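# Flip the grey finned box onto its fins

## Task

Turn the grey finned box upside down in place so it rests flat on its fins with its feet pointing up.

## Robot and tools

Robot: two arms, left_arm and right_arm, each ending in a two-finger gripper. The fingers point along the gripper's +z axis and separate along its y axis. The reported end_effector_position is the spot between the finger pads, roughly 1 cm short of the tips.

Frames: the scene frame has its origin at table height, midway between the arms' nominal bases, +z up, +x out over the table, and left_arm on the +y side (arm names do not match image left/right). Calibrated bases: left_arm at (+0.026, +0.257, +0.013) m, quat_wxyz (+1.000, 0, 0, -0.019); right_arm at (+0.001, -0.338, +0.037) m, quat_wxyz (+1.000, 0, 0, +0.016); both have +z up. Every hand position, orientation, velocity and target in results, and any wrist camera pose, is given in that arm's own base frame. Fixed cameras and the table use the scene frame. Printed hand poses can be a few cm off, more at long reach.

execute_actions(actions, cameras): actions is a list of actions; each action is a list of 1 to 15 rows, each row one control step of 1/30 s. If fewer than 15 rows are given, the last row repeats to fill 15 steps. A row is always 14 numbers in [-1, 1], both arms in one list: left_arm dx, dy, dz, rx, ry, rz, opening, then right_arm in the same order. dx..rz are an offset from that arm's Hand target as it stood when the action began (not from the previous row), along that arm's base axes; rotation is a rotation vector about the Hand target's position. Scale: 1.0 = 0.6 m or 180 degrees. Repeating an offset in a later action moves further. Six zeros re-request the current Hand target. Opening is absolute: +1 fully open (0.094 m), -1 closed; a 0 is a real command, so resend the current opening to keep a gripper as it is. An empty actions list only returns state and images.

move(target, speed, blend, opening_speed, blocking, cameras): target is one 14-number row (same layout, offsets from each arm's Hand target) or a list of up to 15 such rows, all counted from the same starting Hand targets. Paths are straight lines, do not avoid obstacles or the other arm, all finish together, last at least 0.5 s and are cut at 10 s. speed is m/s per arm path, 0.002 to 0.5 (default 0.25), rotation capped at twice that in rad/s; one value or one per target. blend (m) rounds corners in a list. opening_speed (per second on the -1..+1 scale, at least 0.2) ramps the fingers; use a low value for fragile items. Openings in later list rows are applied only after all arms stop there. blocking=false returns after about 0.5 s while the move continues. The result adds a move: line: done (arm at rest within 10 mm and 2 degrees), off_target, moving, held, fault, plus limits such as paced (pose clipped) or held (steps withheld). done does not mean no contact.

wait(seconds 0 to 10): lets time pass with arms holding their commands; a running move keeps going. stop(): brakes a running move. zoom_image(camera, region [x0,y0,x1,y1] in pixels, at most 504x504): closer look at the latest image of a camera that was in the newest images. read_manual(section "licences"): URDF licence text only. finished_scene(scene): ends the current scene (give its number); irreversible, so only call it once the box sits on its fins without support.

Cameras (672x504 each): cam_head_left, cam_head_right, cam_high, cam_low, cam_left_wrist, cam_right_wrist. cameras argument: omitted/null/["all"] for all, [] for none; an unknown name invalidates the call.

Controller behaviour: each step the commanded pose is clipped to within 100 mm and 20 degrees of the measured gripper pose; Hand target in results is the last command after clipping, and new offsets start from it. Friction and weight can leave the gripper resting a cm or more from its target; sending the action again (even zeros) or adding the missing offset fixes that. An arm blocked by an object keeps pushing until commanded back past its gripper. Avoid paths near an arm's own base or with the wrist near joint1's axis, which can flip the shoulder posture.

Reading results: grip_measured is the measured opening on the command scale (reads up to about 1.6 mm wide when empty, up to about 3 mm narrow when squeezing a hard part). Commanding about 0.05 below the contact reading (0.11+ for small or round items) gives full force, roughly 50 to 64 N per pad. To release, command well above grip_measured. grip_effort_nm is motor effort (negative closing) and is not a pad force. Joint torques include the arm's weight; joints 3 and 4 wrap at ±28 N m. Joint velocities reading "within noise" means the arm is still. A MOTOR HOT line appears from 85 °C; at 100 °C that arm goes limp for 30 to 60 s, so avoid long holds, stretched poses or pushing against unreachable targets.

Cautions: do not let the box or anything leave the table; avoid drops, releasing moving parts, fast impacts and hard presses; never let the arms collide or squeeze against each other (gripper-to-gripper contact is not checked). Move slowly when near contact, since speed and target overshoot raise force. Occasional external tugs or pushes on objects may happen.

Each tool is called after ">>>" by a JSON object that holds its "name" and its "arguments".

## Session

>>> {"name": "execute_actions", "arguments": {"actions": []}}

Scene clock: 0.00 s.
left_arm: end_effector_position=(+0.5662, -0.1283, +0.2532) grip_measured=+1.000 grip_effort_nm=n/a end_effector_quat_wxyz=(+0.190, -0.223, +0.955, +0.036) | right_arm: end_effector_position=(+0.4375, +0.0835, +0.2914) grip_measured=+1.000 grip_effort_nm=n/a end_effector_quat_wxyz=(+0.162, -0.288, +0.887, +0.322)
Joint positions: left_arm=[-0.296 1.668 1.62 -1.222 -0.251 -0.715 0.094] | right_arm=[-0.072 1.426 1.367 -1.439 -0.734 -0.671 0.094]
Joint velocities: within noise
Joint torques (N m): no reading
Heat: left arm: hottest elbow 33 °C; right arm: hottest waist 32 °C.
Hand target: left_arm +0.5722, -0.1301, +0.2596; +0.198, -0.224, +0.954, +0.032 | right_arm +0.4432, +0.0831, +0.3022; +0.174, -0.292, +0.885, +0.317
Tool commands: left_gripper/opening=+1.0 right_gripper/opening=+1.0

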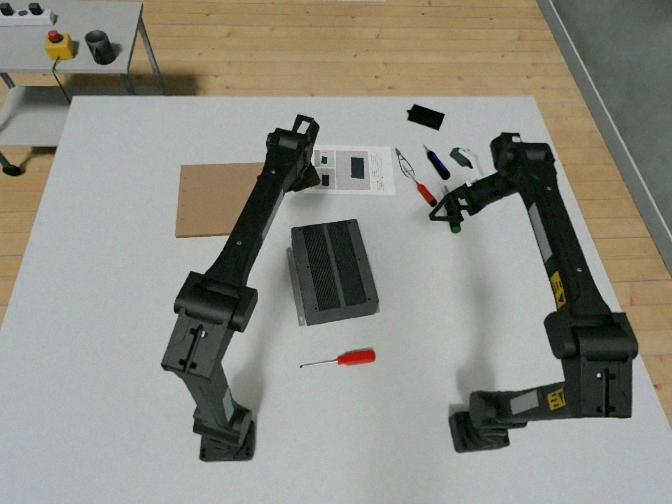

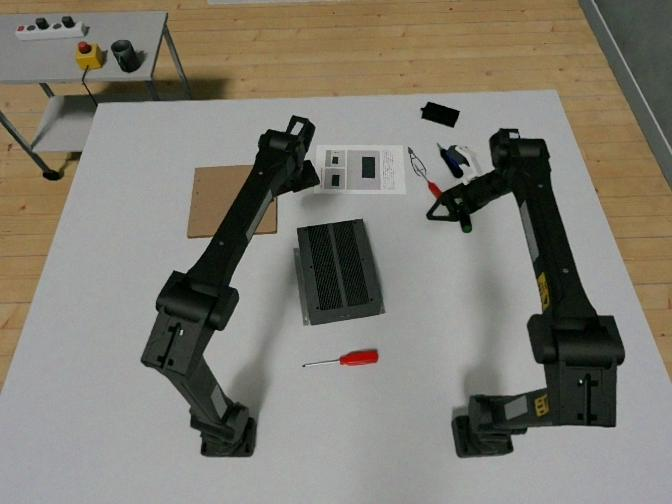

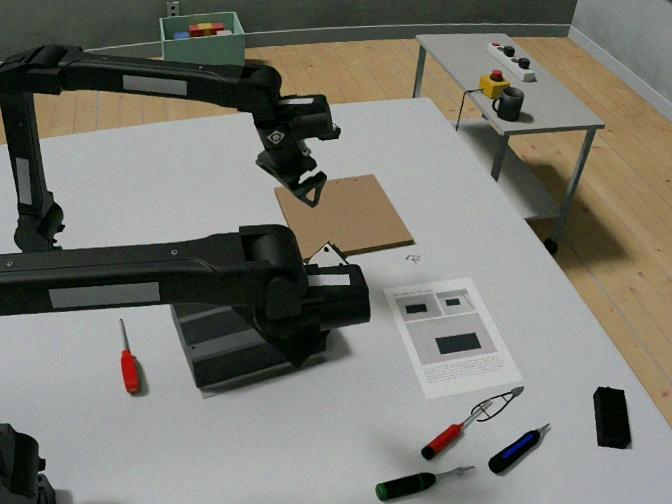

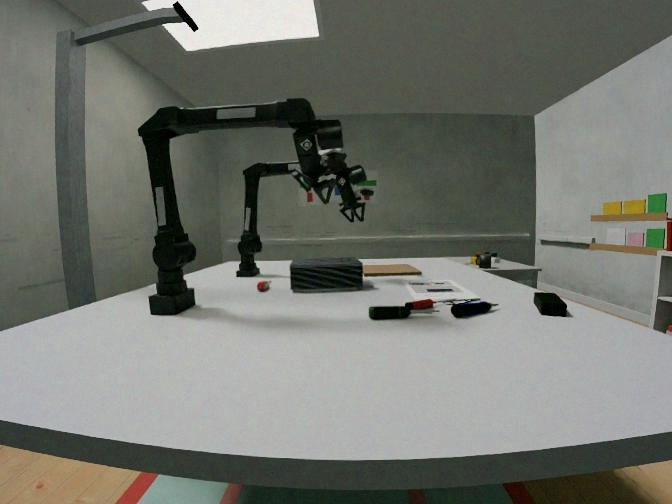

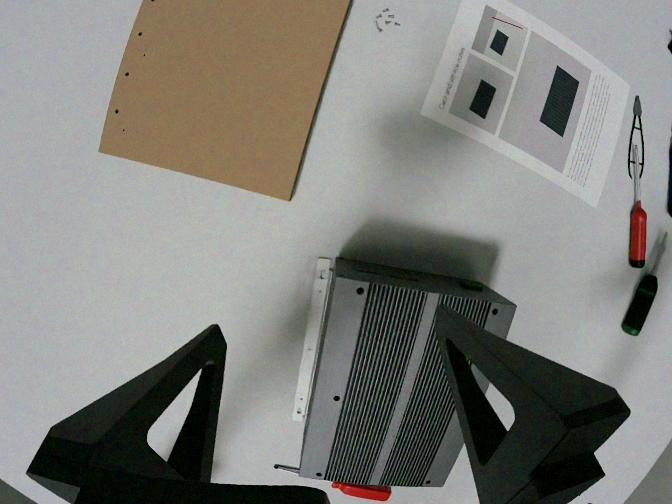

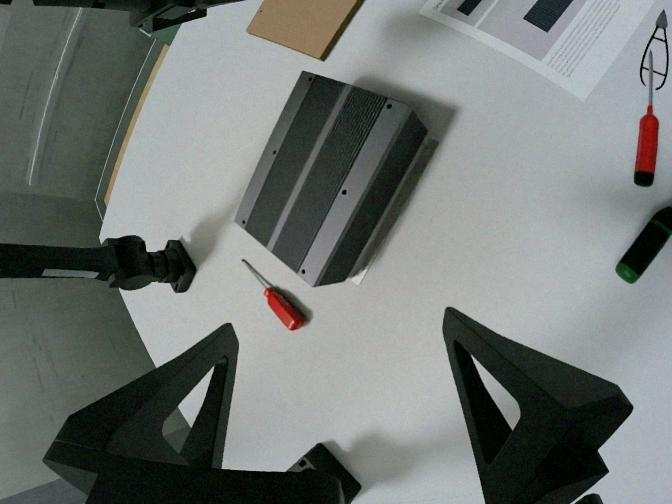

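>>> {"name": "zoom_image", "arguments": {"camera": "cam_right_wrist", "region": [200, 40, 480, 340]}}

>>> {"name": "zoom_image", "arguments": {"camera": "cam_left_wrist", "region": [250, 220, 550, 504]}}

>>> {"name": "zoom_image", "arguments": {"camera": "cam_head_right", "region": [260, 190, 420, 350]}}

>>> {"name": "zoom_image", "arguments": {"camera": "cam_low", "region": [250, 220, 430, 330]}}

Scaled by 1.680 from the camera's 672x504 image, which has a finer 960x720 frame.

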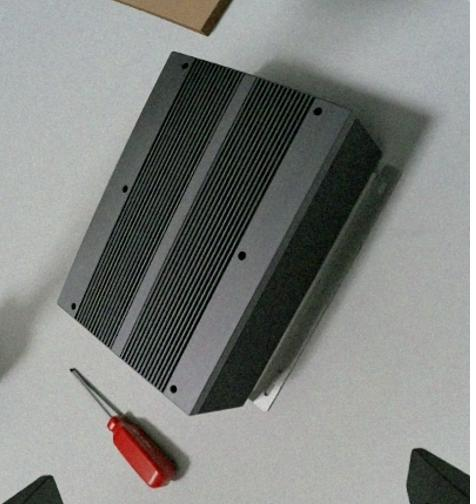

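Scaled by 1.680 from the camera's 672x504 image, which has a finer 960x720 frame.

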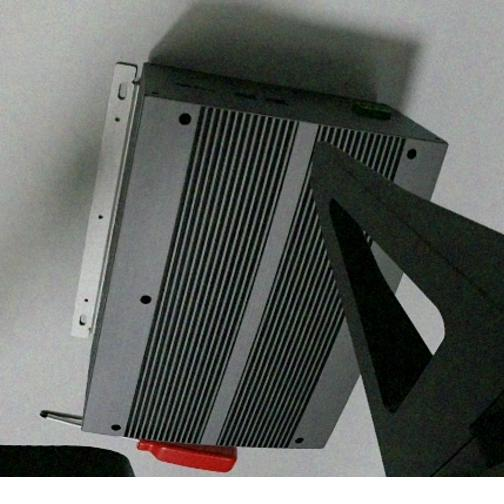

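Scaled by 3.150.

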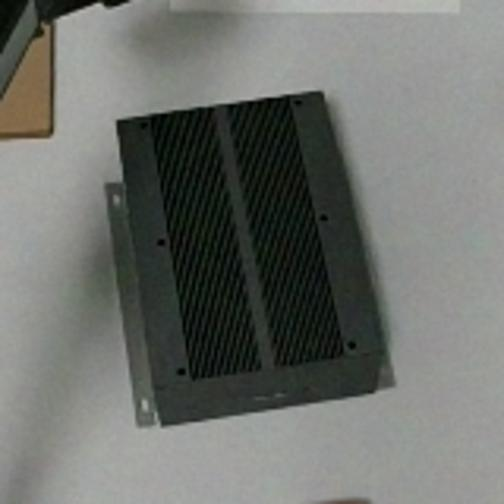

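Scaled by 2.800.

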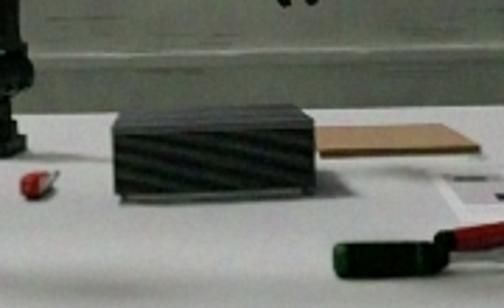

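>>> {"name": "move", "arguments": {"target": [0,0,0,0,0,0,1,-0.152,-0.010,-0.332,0.158,-0.2967,0.0015,1], "cameras": ["cam_right_wrist","cam_head_right"]}}

Scene clock: 228.80 s.
left_arm: end_effector_position=(+0.5662, -0.1283, +0.2532) grip_measured=+1.000 grip_effort_nm=0.022 end_effector_quat_wxyz=(+0.190, -0.223, +0.955, +0.036) | right_arm: end_effector_position=(+0.3518, +0.0797, +0.1046) grip_measured=+1.000 grip_effort_nm=-0.007 end_effector_quat_wxyz=(+0.611, -0.360, +0.610, +0.354)
Joint positions: left_arm=[-0.296 1.668 1.62 -1.222 -0.251 -0.715 0.094] | right_arm=[-0.255 1.781 0.303 1.465 -1.314 -0.02 0.094]
Joint velocities: within noise
Joint torques (N m): left_arm=[-0.85 -14.21 10.63 1.28 -0.15 -0.19] | right_arm=[-1.2 -6.71 1.46 2.41 0.06 0.09]
Heat: left arm: hottest elbow 47 °C; right arm: hottest elbow 41 °C.
Hand target: left_arm +0.5722, -0.1301, +0.2596; +0.198, -0.224, +0.954, +0.032 | right_arm +0.3520, +0.0772, +0.1030; +0.612, -0.354, +0.612, +0.354
Off the commanded pose: left_arm 0.009 m, 1 deg | right_arm 0.003 m, 1 deg.
move: done
Images, in order (width x height): cam_head_right 672x504, cam_right_wrist 672x504.

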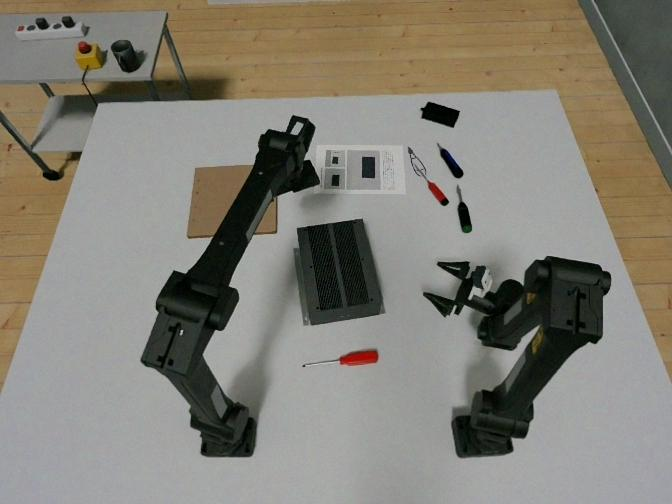

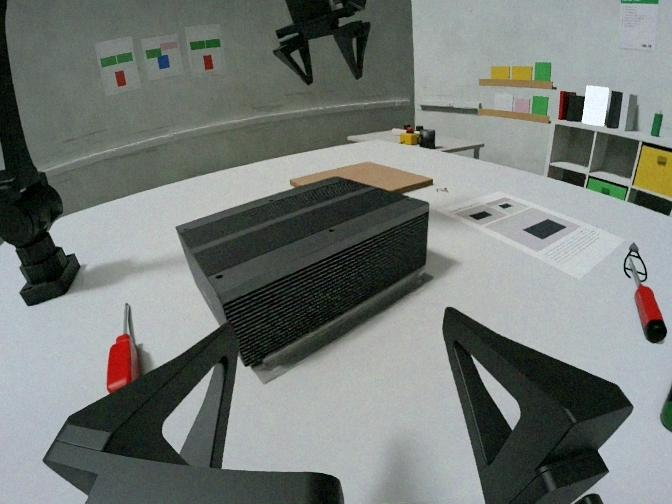

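>>> {"name": "zoom_image", "arguments": {"camera": "cam_right_wrist", "region": [220, 240, 450, 400]}}

Scaled by 2.191 from the camera's 672x504 image, which has a finer 960x720 frame.

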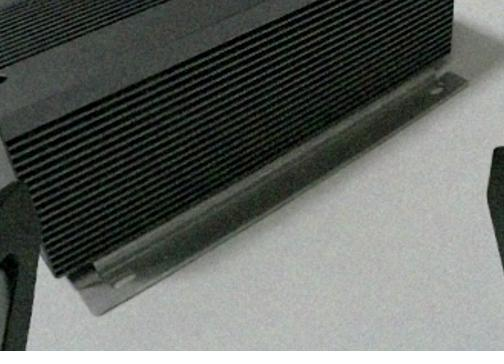

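>>> {"name": "move", "arguments": {"target": [[-0.317,0.104,-0.204,-0.0376,-0.1015,-0.5683,1,0.167,0.011,0.133,-0.158,0.2967,-0.0015,1],[-0.317,0.104,-0.204,-0.0376,-0.1015,-0.5683,1,0.198,0.118,-0.083,-0.0253,0.5007,0.0507,1]], "blend": 0.03}}

Scene clock: 507.43 s.
left_arm: end_effector_position=(+0.3804, -0.0714, +0.1428) grip_measured=+1.000 grip_effort_nm=0.017 end_effector_quat_wxyz=(+0.272, +0.589, +0.732, -0.207) | right_arm: end_effector_position=(+0.4602, +0.1418, +0.0473) grip_measured=+1.000 grip_effort_nm=-0.012 end_effector_quat_wxyz=(-0.042, -0.058, +0.851, +0.521)
Joint positions: left_arm=[0.102 1.346 0.894 -1.003 0.69 1.416 0.094] | right_arm=[-0.019 1.955 1.205 -1.138 -1.072 -0.346 0.094]
Joint velocities: within noise
Joint torques (N m): left_arm=[0.03 -6.07 8.36 0.47 0.69 -0.06] | right_arm=[0.15 -14.21 7.98 -0.39 -0.81 0]
Heat: left arm: hottest elbow 48 °C; right arm: hottest elbow 33 °C.
Hand target: left_arm +0.3821, -0.0678, +0.1373; +0.267, +0.587, +0.734, -0.213 | right_arm +0.4708, +0.1480, +0.0532; -0.040, -0.065, +0.850, +0.521
Off the commanded pose: left_arm 0.007 m, 1 deg | right_arm 0.014 m, 1 deg.
move: off_target (right_arm)

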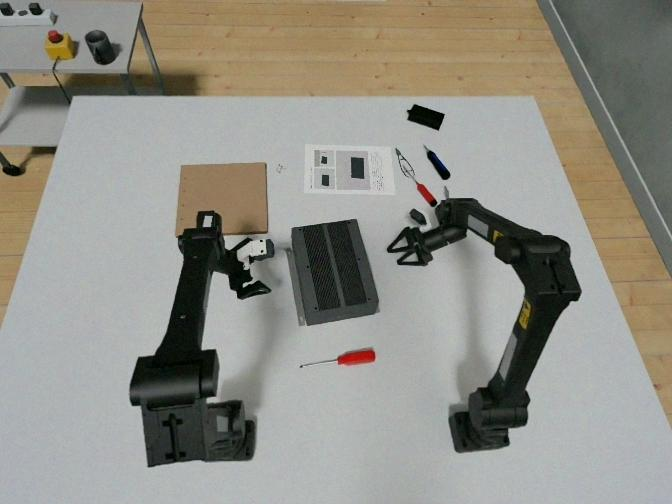

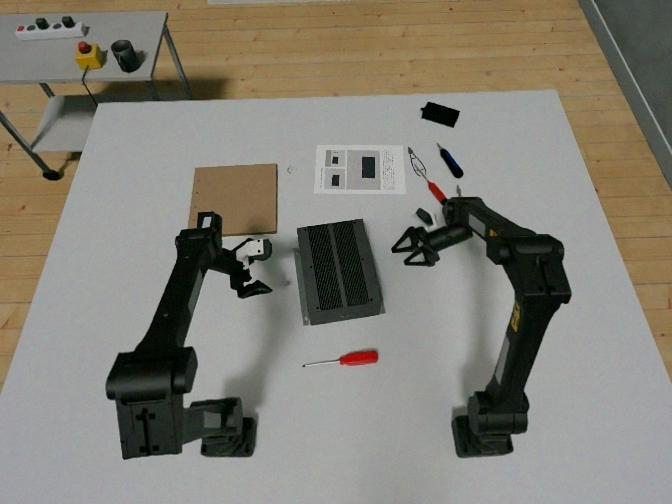

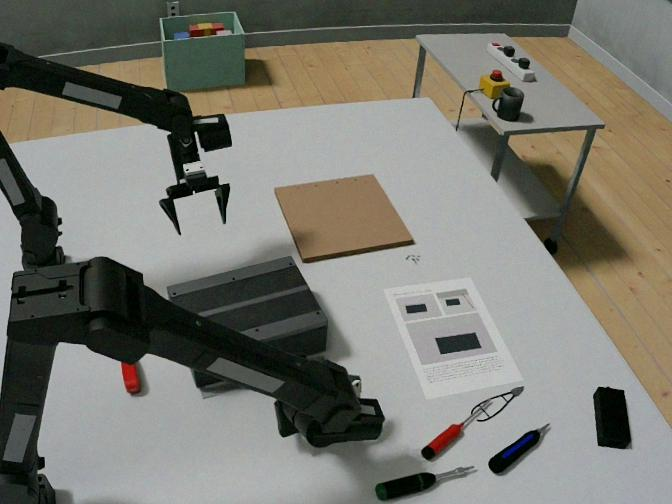

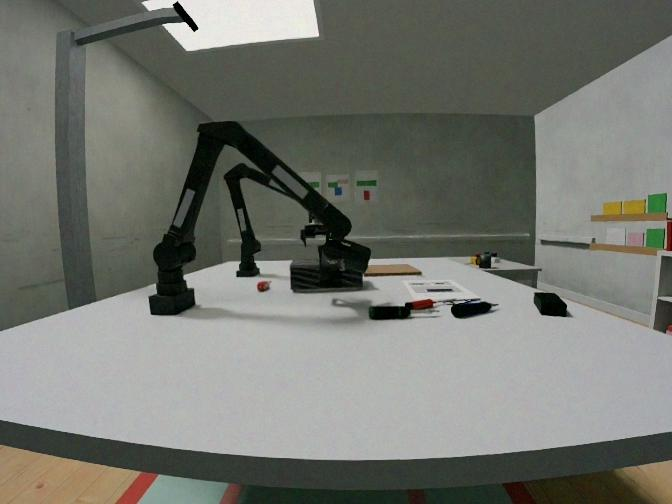

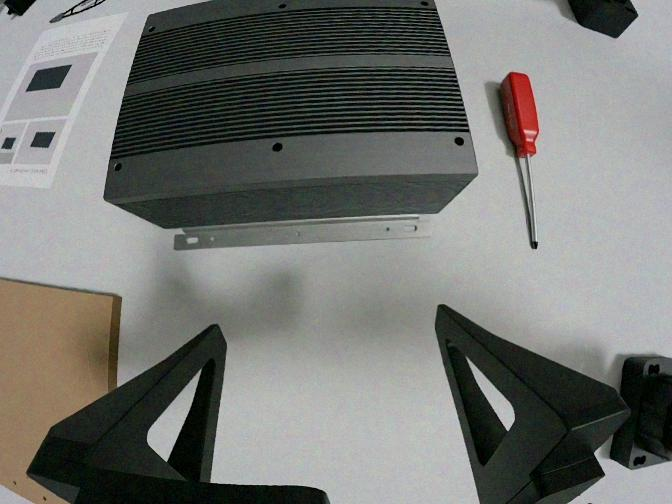

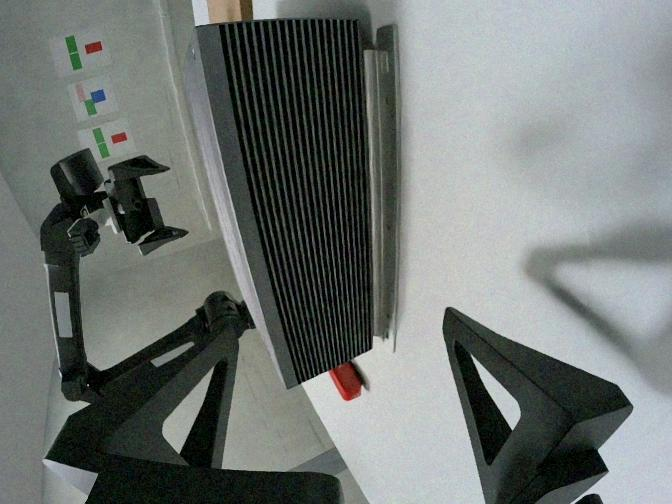

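>>> {"name": "zoom_image", "arguments": {"camera": "cam_right_wrist", "region": [330, 10, 480, 170]}}

>>> {"name": "zoom_image", "arguments": {"camera": "cam_left_wrist", "region": [90, 130, 490, 330]}}

>>> {"name": "zoom_image", "arguments": {"camera": "cam_right_wrist", "region": [270, 230, 450, 410]}}

Scaled by 3.150 from the camera's 672x504 image, which has a finer 960x720 frame.

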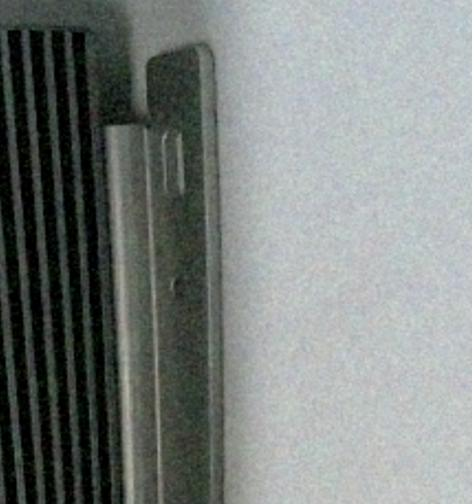

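Scaled by 1.260 from the camera's 672x504 image, which has a finer 960x720 frame.

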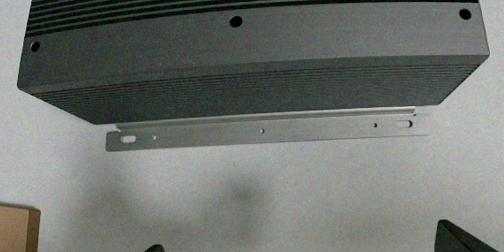

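Scaled by 2.800 from the camera's 672x504 image, which has a finer 960x720 frame.

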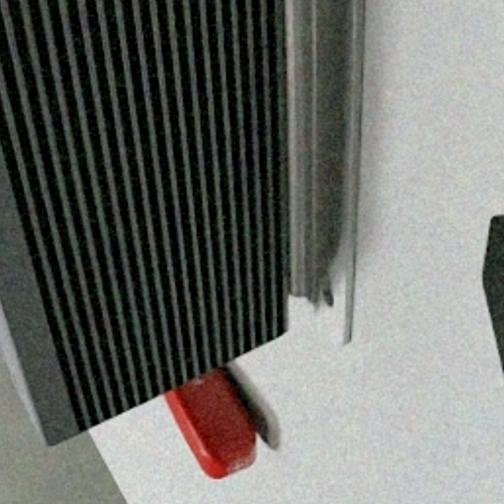

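>>> {"name": "move", "arguments": {"target": [[0,0,0,0,0,0,1,-0.147,-0.070,0.183,-0.2461,-0.2871,0.4017,0.4],[0,0,0,0,0,0,1,-0.3995,0.163,0.033,-0.2461,-0.2871,0.4017,0.4]], "blend": 0.05, "cameras": ["cam_right_wrist","cam_head_right"]}}

Scene clock: 790.73 s.
left_arm: end_effector_position=(+0.3803, -0.0714, +0.1428) grip_measured=+1.000 grip_effort_nm=0.022 end_effector_quat_wxyz=(+0.272, +0.589, +0.732, -0.207) | right_arm: end_effector_position=(+0.2314, +0.2404, +0.0749) grip_measured=+0.402 grip_effort_nm=-0.095 end_effector_quat_wxyz=(+0.002, +0.705, -0.709, -0.002)
Joint positions: left_arm=[0.102 1.346 0.894 -1.003 0.69 1.416 0.094] | right_arm=[0.803 1.351 0.818 -1.041 -0.005 -0.762 0.066]
Joint velocities: within noise
Joint torques (N m): left_arm=[0.03 -6.12 8.36 0.42 0.68 -0.07] | right_arm=[1.2 -6.89 7.04 0.85 0.01 0.07]
Heat: left arm: hottest elbow 42 °C; right arm: hottest elbow 38 °C.
Hand target: left_arm +0.3820, -0.0678, +0.1373; +0.267, +0.587, +0.734, -0.213 | right_arm +0.2312, +0.2459, +0.0730; +0.000, +0.707, -0.707, -0.001
Off the commanded pose: left_arm 0.007 m, 1 deg | right_arm 0.006 m, 0 deg.
move: done
Images, in order (width x height): cam_head_right 672x504, cam_right_wrist 672x504.

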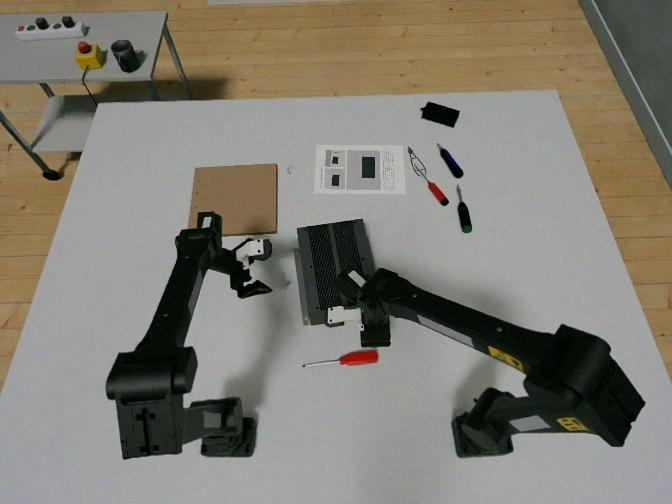

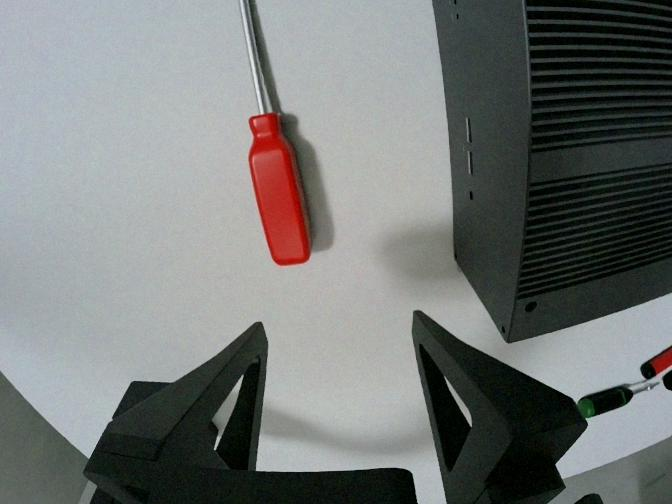

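>>> {"name": "move", "arguments": {"target": [[0,0,0,0,0,0,1,-0.053,0.036,0,0,0,0,0.4],[0,0,0,0,0,0,1,-0.053,0.036,-0.147,0,0,0,0.4]], "blend": 0.02, "cameras": ["cam_right_wrist"]}}

Scene clock: 811.63 s.
left_arm: end_effector_position=(+0.3803, -0.0714, +0.1427) grip_measured=+1.000 grip_effort_nm=0.017 end_effector_quat_wxyz=(+0.272, +0.589, +0.732, -0.208) | right_arm: end_effector_position=(+0.1986, +0.2606, -0.0148) grip_measured=+0.402 grip_effort_nm=-0.095 end_effector_quat_wxyz=(+0.005, +0.705, -0.709, -0.002)
Joint positions: left_arm=[0.102 1.346 0.894 -1.003 0.69 1.416 0.094] | right_arm=[0.919 1.523 0.696 -0.754 -0.005 -0.648 0.066]
Joint velocities: within noise
Joint torques (N m): left_arm=[0.03 -6.12 8.32 0.46 0.69 -0.06] | right_arm=[0.26 -8 5.81 0.77 0.09 0.05]
Heat: left arm: hottest elbow 42 °C; right arm: hottest elbow 38 °C.
Hand target: left_arm +0.3820, -0.0678, +0.1372; +0.267, +0.587, +0.734, -0.214 | right_arm +0.1992, +0.2674, -0.0152; +0.000, +0.707, -0.707, -0.001
Off the commanded pose: left_arm 0.007 m, 1 deg | right_arm 0.007 m, 1 deg.
move: done; blend cut to 0.0192 m at target 1
Images, in order (width x height): cam_right_wrist 672x504.

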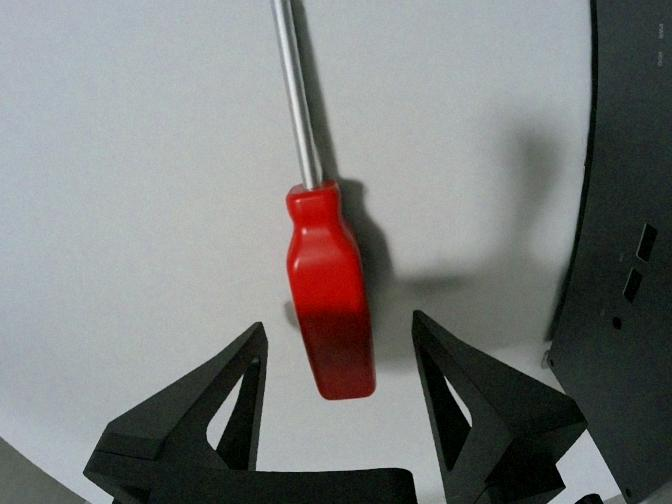

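>>> {"name": "move", "arguments": {"target": [0,0,0,0,0,0,1,0,0,0,0,0,0,-0.6], "opening_speed": 0.8, "cameras": ["cam_right_wrist"]}}

Scene clock: 817.23 s.
left_arm: end_effector_position=(+0.3803, -0.0714, +0.1427) grip_measured=+1.000 grip_effort_nm=0.022 end_effector_quat_wxyz=(+0.272, +0.589, +0.732, -0.208) | right_arm: end_effector_position=(+0.1987, +0.2606, -0.0148) grip_measured=-0.405 grip_effort_nm=-1.033 end_effector_quat_wxyz=(+0.005, +0.705, -0.709, -0.001)
Joint positions: left_arm=[0.102 1.346 0.894 -1.003 0.69 1.416 0.094] | right_arm=[0.919 1.523 0.696 -0.754 -0.004 -0.647 0.028]
Joint velocities: within noise
Joint torques (N m): left_arm=[0.09 -6.07 8.32 0.46 0.69 -0.06] | right_arm=[0.44 -7.41 6.01 0.95 0.06 0.02]
Heat: left arm: hottest elbow 42 °C; right arm: hottest elbow 38 °C.
Hand target: left_arm +0.3820, -0.0678, +0.1372; +0.267, +0.587, +0.734, -0.214 | right_arm +0.1993, +0.2674, -0.0152; +0.000, +0.707, -0.707, -0.001
Off the commanded pose: left_arm 0.007 m, 1 deg | right_arm 0.007 m, 1 deg.
move: done
Images, in order (width x height): cam_right_wrist 672x504.

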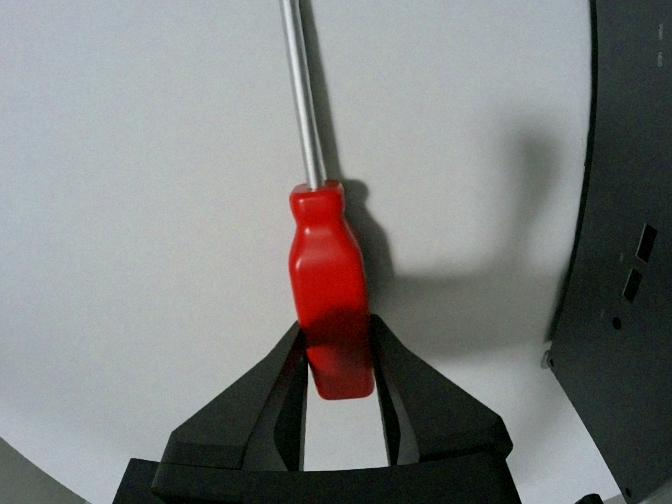

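>>> {"name": "move", "arguments": {"target": [[0,0,0,0,0,0,1,0,0,0.242,0,0,0,-0.6],[-0.138,0.120,0.016,-0.1262,-0.3557,-0.1163,1,0.201,-0.362,0.242,0,0,-0.111,-0.6],[-0.138,0.120,0.016,-0.1262,-0.3557,-0.1163,1,0.0245,-0.727,0.125,0,0,-0.222,-0.6],[-0.138,0.120,0.016,-0.1262,-0.3557,-0.1163,1,0.0245,-0.727,0.006,0,0,-0.222,-0.6]], "blend": [0.03,0.05,0.02,0], "speed": [0.2,0.2,0.2,0.08]}}

Scene clock: 873.40 s.
left_arm: end_effector_position=(+0.3006, +0.0006, +0.1504) grip_measured=+1.000 grip_effort_nm=0.017 end_effector_quat_wxyz=(+0.701, +0.600, +0.383, +0.037) | right_arm: end_effector_position=(+0.2130, -0.1640, -0.0109) grip_measured=-0.406 grip_effort_nm=-1.043 end_effector_quat_wxyz=(-0.003, -0.425, +0.905, +0.003)
Joint positions: left_arm=[0.612 1.241 0.36 -0.144 1.554 2.081 0.094] | right_arm=[-0.652 1.366 0.542 -0.755 0.003 -1.53 0.028]
Joint velocities: within noise
Joint torques (N m): left_arm=[0.15 -2.61 5.61 1.66 0.79 -0.14] | right_arm=[-2.37 -4.72 5.6 0.81 -0.25 -0.13]
Heat: left arm: hottest elbow 42 °C; right arm: hottest elbow 38 °C.
Hand target: left_arm +0.2992, +0.0041, +0.1468; +0.674, +0.666, +0.317, -0.048 | right_arm +0.2139, -0.1688, -0.0116; +0.000, -0.422, +0.906, +0.001
Off the commanded pose: left_arm 0.005 m, 15 deg | right_arm 0.005 m, 1 deg.
joint sent to its limit (left arm) — joint 5 (wrist yaw), upper limit; joint 6 (wrist roll), upper limit. The joint targets are off in orientation, not in position.
move: off_target (left_arm)

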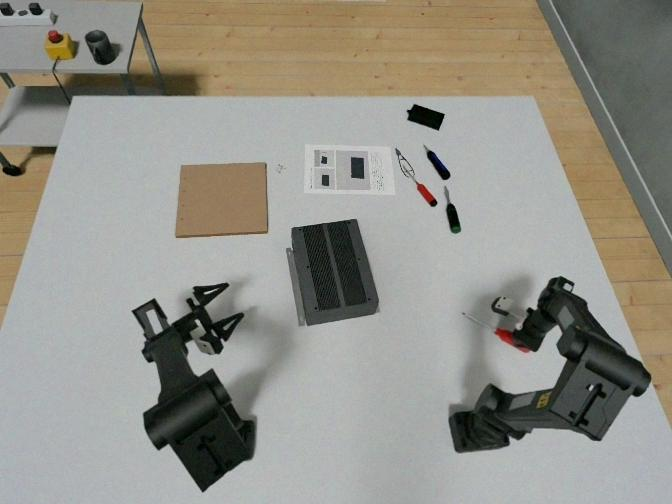

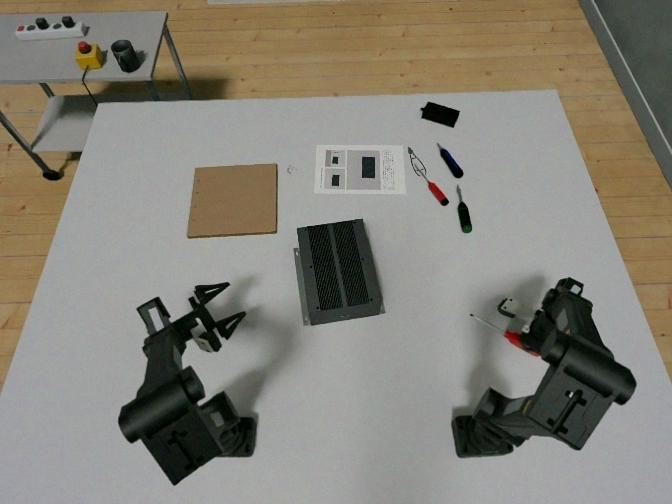

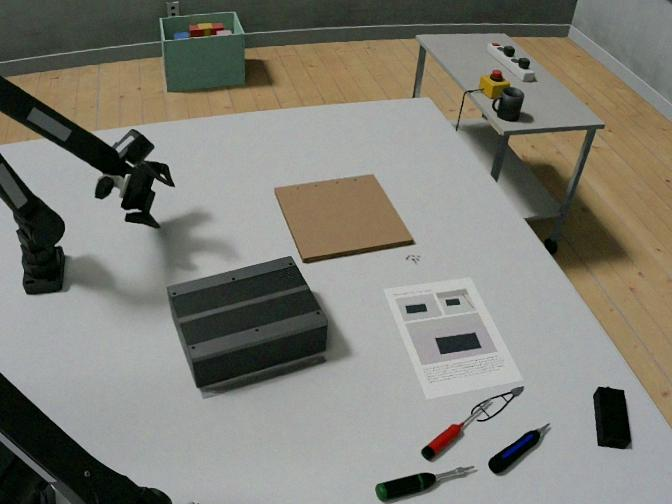

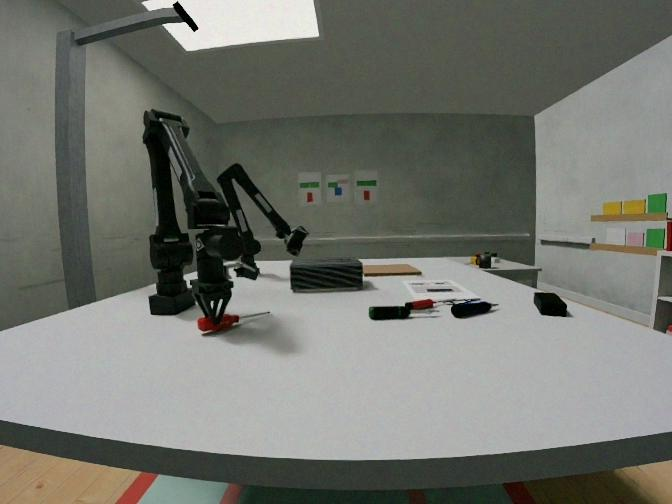

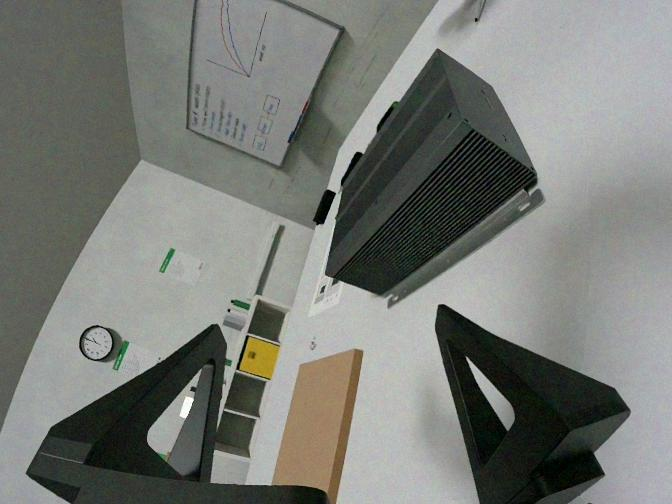

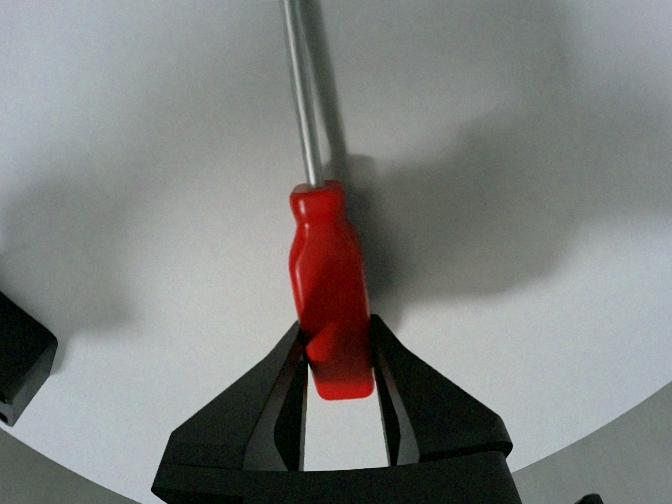

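>>> {"name": "move", "arguments": {"target": [[0,0,0,0,0,0,1,0,0,-0.008,0,0,0,-0.6],[0,0,0,0,0,0,1,0,0,-0.008,0,0,0,0.1]], "opening_speed": 1.0, "speed": 0.05, "cameras": ["cam_right_wrist"]}}

Scene clock: 886.10 s.
left_arm: end_effector_position=(+0.3007, +0.0007, +0.1505) grip_measured=+1.000 grip_effort_nm=0.017 end_effector_quat_wxyz=(+0.701, +0.600, +0.383, +0.038) | right_arm: end_effector_position=(+0.2139, -0.1646, -0.0151) grip_measured=+0.097 grip_effort_nm=0.071 end_effector_quat_wxyz=(-0.002, -0.425, +0.905, +0.002)
Joint positions: left_arm=[0.613 1.241 0.36 -0.144 1.554 2.081 0.094] | right_arm=[-0.652 1.379 0.539 -0.736 0.003 -1.531 0.052]
Joint velocities: within noise
Joint torques (N m): left_arm=[0.03 -2.55 5.65 1.63 0.77 -0.13] | right_arm=[-2.02 -5.42 5.41 0.76 -0.26 -0.1]
Heat: left arm: hottest elbow 42 °C; right arm: hottest elbow 37 °C.
Hand target: left_arm +0.2992, +0.0042, +0.1468; +0.674, +0.666, +0.317, -0.048 | right_arm +0.2139, -0.1688, -0.0164; +0.000, -0.422, +0.906, +0.001
Off the commanded pose: left_arm 0.005 m, 15 deg | right_arm 0.004 m, 0 deg.
joint sent to its limit (left arm) — joint 5 (wrist yaw), upper limit; joint 6 (wrist roll), upper limit. The joint targets are off in orientation, not in position.
move: off_target (left_arm)
Images, in order (width x height): cam_right_wrist 672x504.

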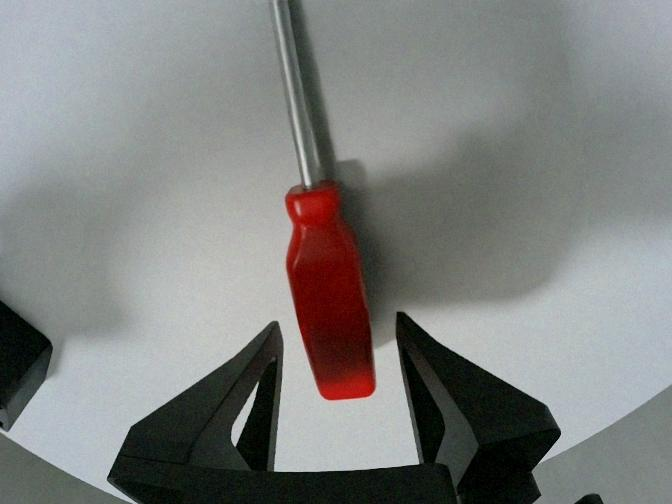

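>>> {"name": "move", "arguments": {"target": [[0,0,0,0,0,0,1,0,0,0.194,0,0,0,0.1],[0,0,0,0,0,0,1,0.1435,0.315,0.261,0,0,0.05,1],[0,0,0,0,0,0,1,0.0435,0.615,0.277,0,0,0.2,1],[0,0,0,0,0,0,1,0.0545,0.767,0.107,-0.1008,-0.3579,0.2401,1]], "blend": [0.0,0.06,0.05,0], "speed": [0.15,0.25,0.25,0.2], "cameras": ["cam_right_wrist","cam_head_right","cam_left_wrist","cam_low"]}}

Scene clock: 974.47 s.
left_arm: end_effector_position=(+0.3007, +0.0007, +0.1505) grip_measured=+1.000 grip_effort_nm=0.012 end_effector_quat_wxyz=(+0.701, +0.600, +0.383, +0.038) | right_arm: end_effector_position=(+0.2497, +0.2876, +0.0490) grip_measured=+0.998 grip_effort_nm=0.076 end_effector_quat_wxyz=(-0.405, +0.636, -0.556, +0.351)
Joint positions: left_arm=[0.613 1.241 0.36 -0.144 1.554 2.081 0.094] | right_arm=[1.227 1.478 0.387 0.298 0.93 -0.883 0.094]
Joint velocities: within noise
Joint torques (N m): left_arm=[0.03 -2.67 5.63 1.65 0.78 -0.14] | right_arm=[0.09 -5.3 4.51 2.15 0.48 -0.03]
Heat: left arm: hottest elbow 40 °C; right arm: hottest elbow 37 °C.
Hand target: left_arm +0.2992, +0.0042, +0.1468; +0.674, +0.666, +0.317, -0.048 | right_arm +0.2466, +0.2913, +0.0477; -0.408, +0.640, -0.549, +0.351
Off the commanded pose: left_arm 0.005 m, 15 deg | right_arm 0.005 m, 1 deg.
joint sent to its limit (left arm) — joint 5 (wrist yaw), upper limit; joint 6 (wrist roll), upper limit. The joint targets are off in orientation, not in position.
move: off_target (left_arm); blend cut to 0 m at target 2; target 2's new opening was sent with right_arm's hand 0.021 m and 2 deg from that target
Images, in order (width x height): cam_head_right 672x504, cam_low 672x504, cam_left_wrist 672x504, cam_right_wrist 672x504.

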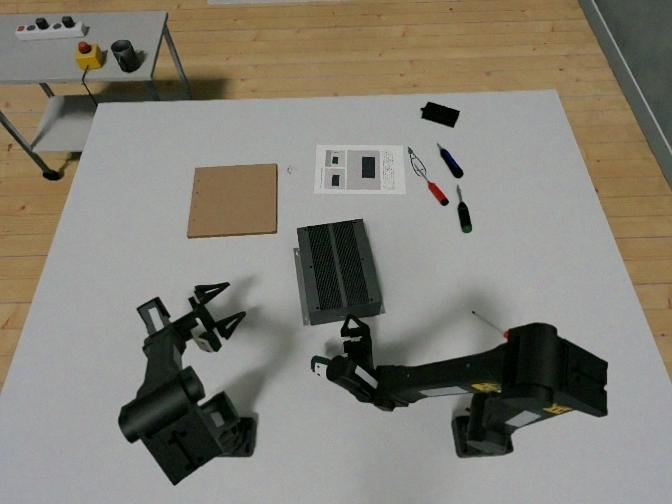

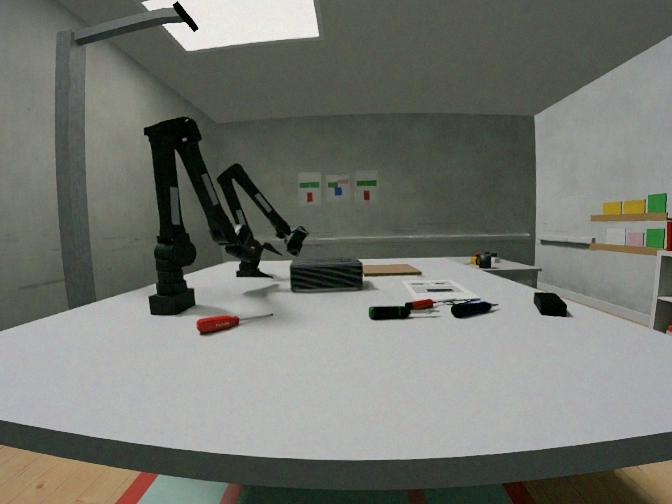

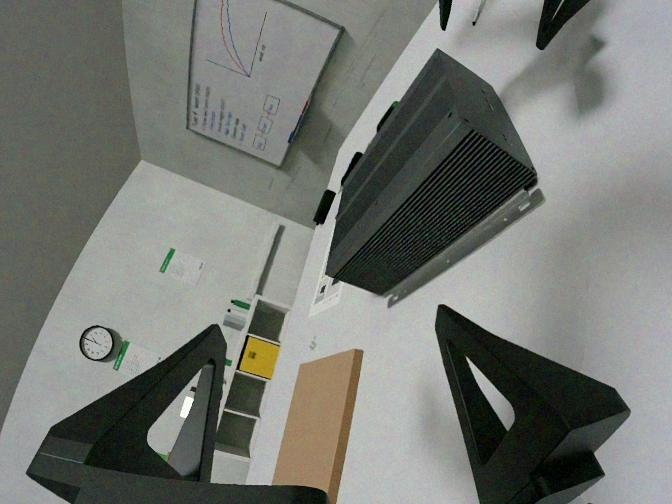

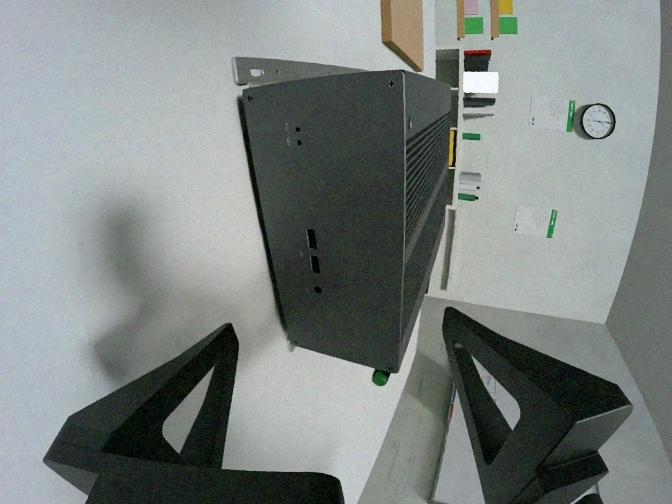

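>>> {"name": "zoom_image", "arguments": {"camera": "cam_right_wrist", "region": [220, 40, 440, 250]}}

>>> {"name": "zoom_image", "arguments": {"camera": "cam_right_wrist", "region": [220, 220, 440, 430]}}

Scaled by 2.291 from the camera's 672x504 image, which has a finer 960x720 frame.

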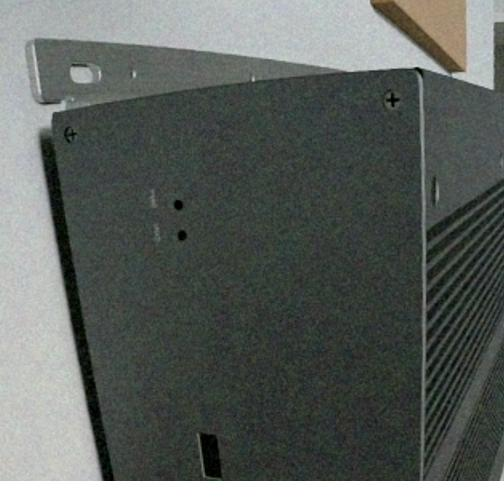

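Scaled by 2.291 from the camera's 672x504 image, which has a finer 960x720 frame.

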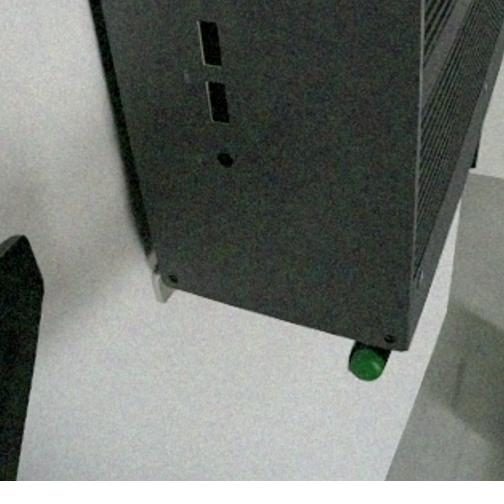

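>>> {"name": "move", "arguments": {"target": [0,0,0,0,0,0,1,0.0755,0.0,-0.041,0.0036,-0.0275,0,1], "speed": 0.1, "cameras": ["cam_right_wrist","cam_left_wrist","cam_low"]}}

Scene clock: 1066.67 s.
left_arm: end_effector_position=(+0.3007, +0.0007, +0.1505) grip_measured=+1.000 grip_effort_nm=0.017 end_effector_quat_wxyz=(+0.701, +0.600, +0.383, +0.038) | right_arm: end_effector_position=(+0.2874, +0.2944, +0.0248) grip_measured=+0.998 grip_effort_nm=0.071 end_effector_quat_wxyz=(-0.436, +0.624, -0.531, +0.372)
Joint positions: left_arm=[0.613 1.241 0.36 -0.144 1.554 2.081 0.094] | right_arm=[1.128 1.718 0.387 0.758 0.885 -1.108 0.094]
Joint velocities: within noise
Joint torques (N m): left_arm=[-0.03 -2.55 5.64 1.63 0.78 -0.14] | right_arm=[-1.26 -6.95 2.78 2.59 0.12 -0.06]
Heat: left arm: hottest elbow 39 °C; right arm: hottest elbow 35 °C.
Hand target: left_arm +0.2992, +0.0042, +0.1468; +0.674, +0.666, +0.317, -0.048 | right_arm +0.2920, +0.2914, +0.0232; -0.435, +0.622, -0.533, +0.375
Off the commanded pose: left_arm 0.005 m, 15 deg | right_arm 0.006 m, 1 deg.
joint sent to its limit (left arm) — joint 5 (wrist yaw), upper limit; joint 6 (wrist roll), upper limit. The joint targets are off in orientation, not in position.
move: off_target (left_arm)
Images, in order (width x height): cam_low 672x504, cam_left_wrist 672x504, cam_right_wrist 672x504.

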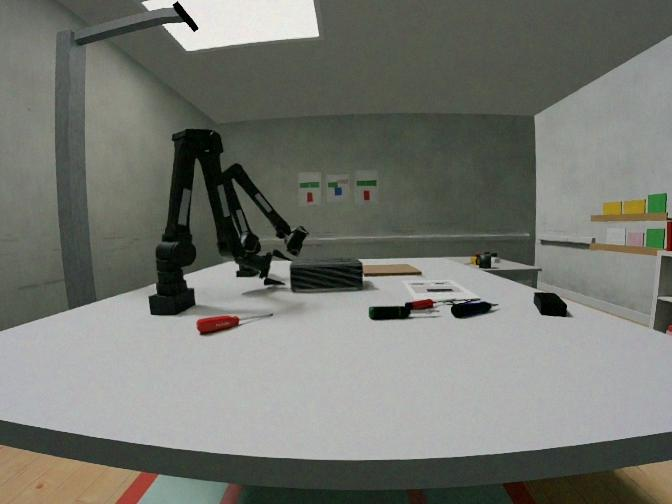

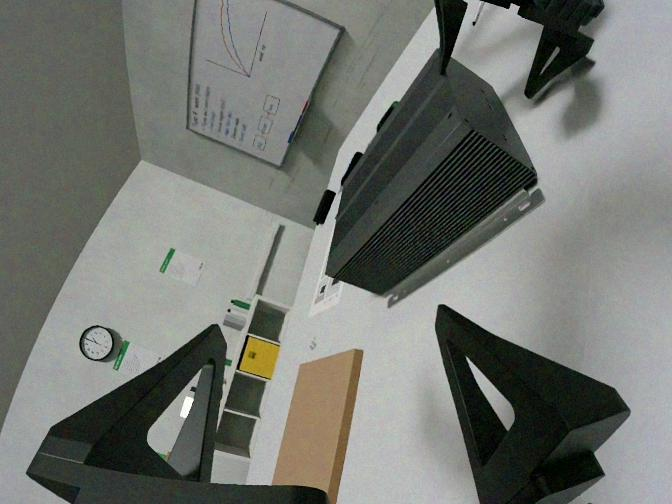

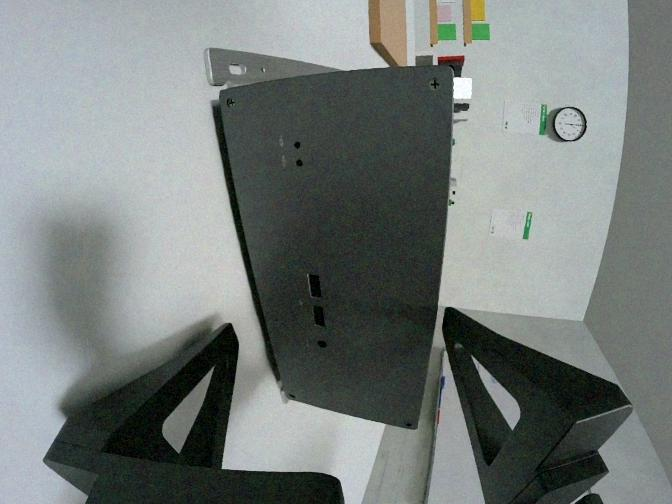

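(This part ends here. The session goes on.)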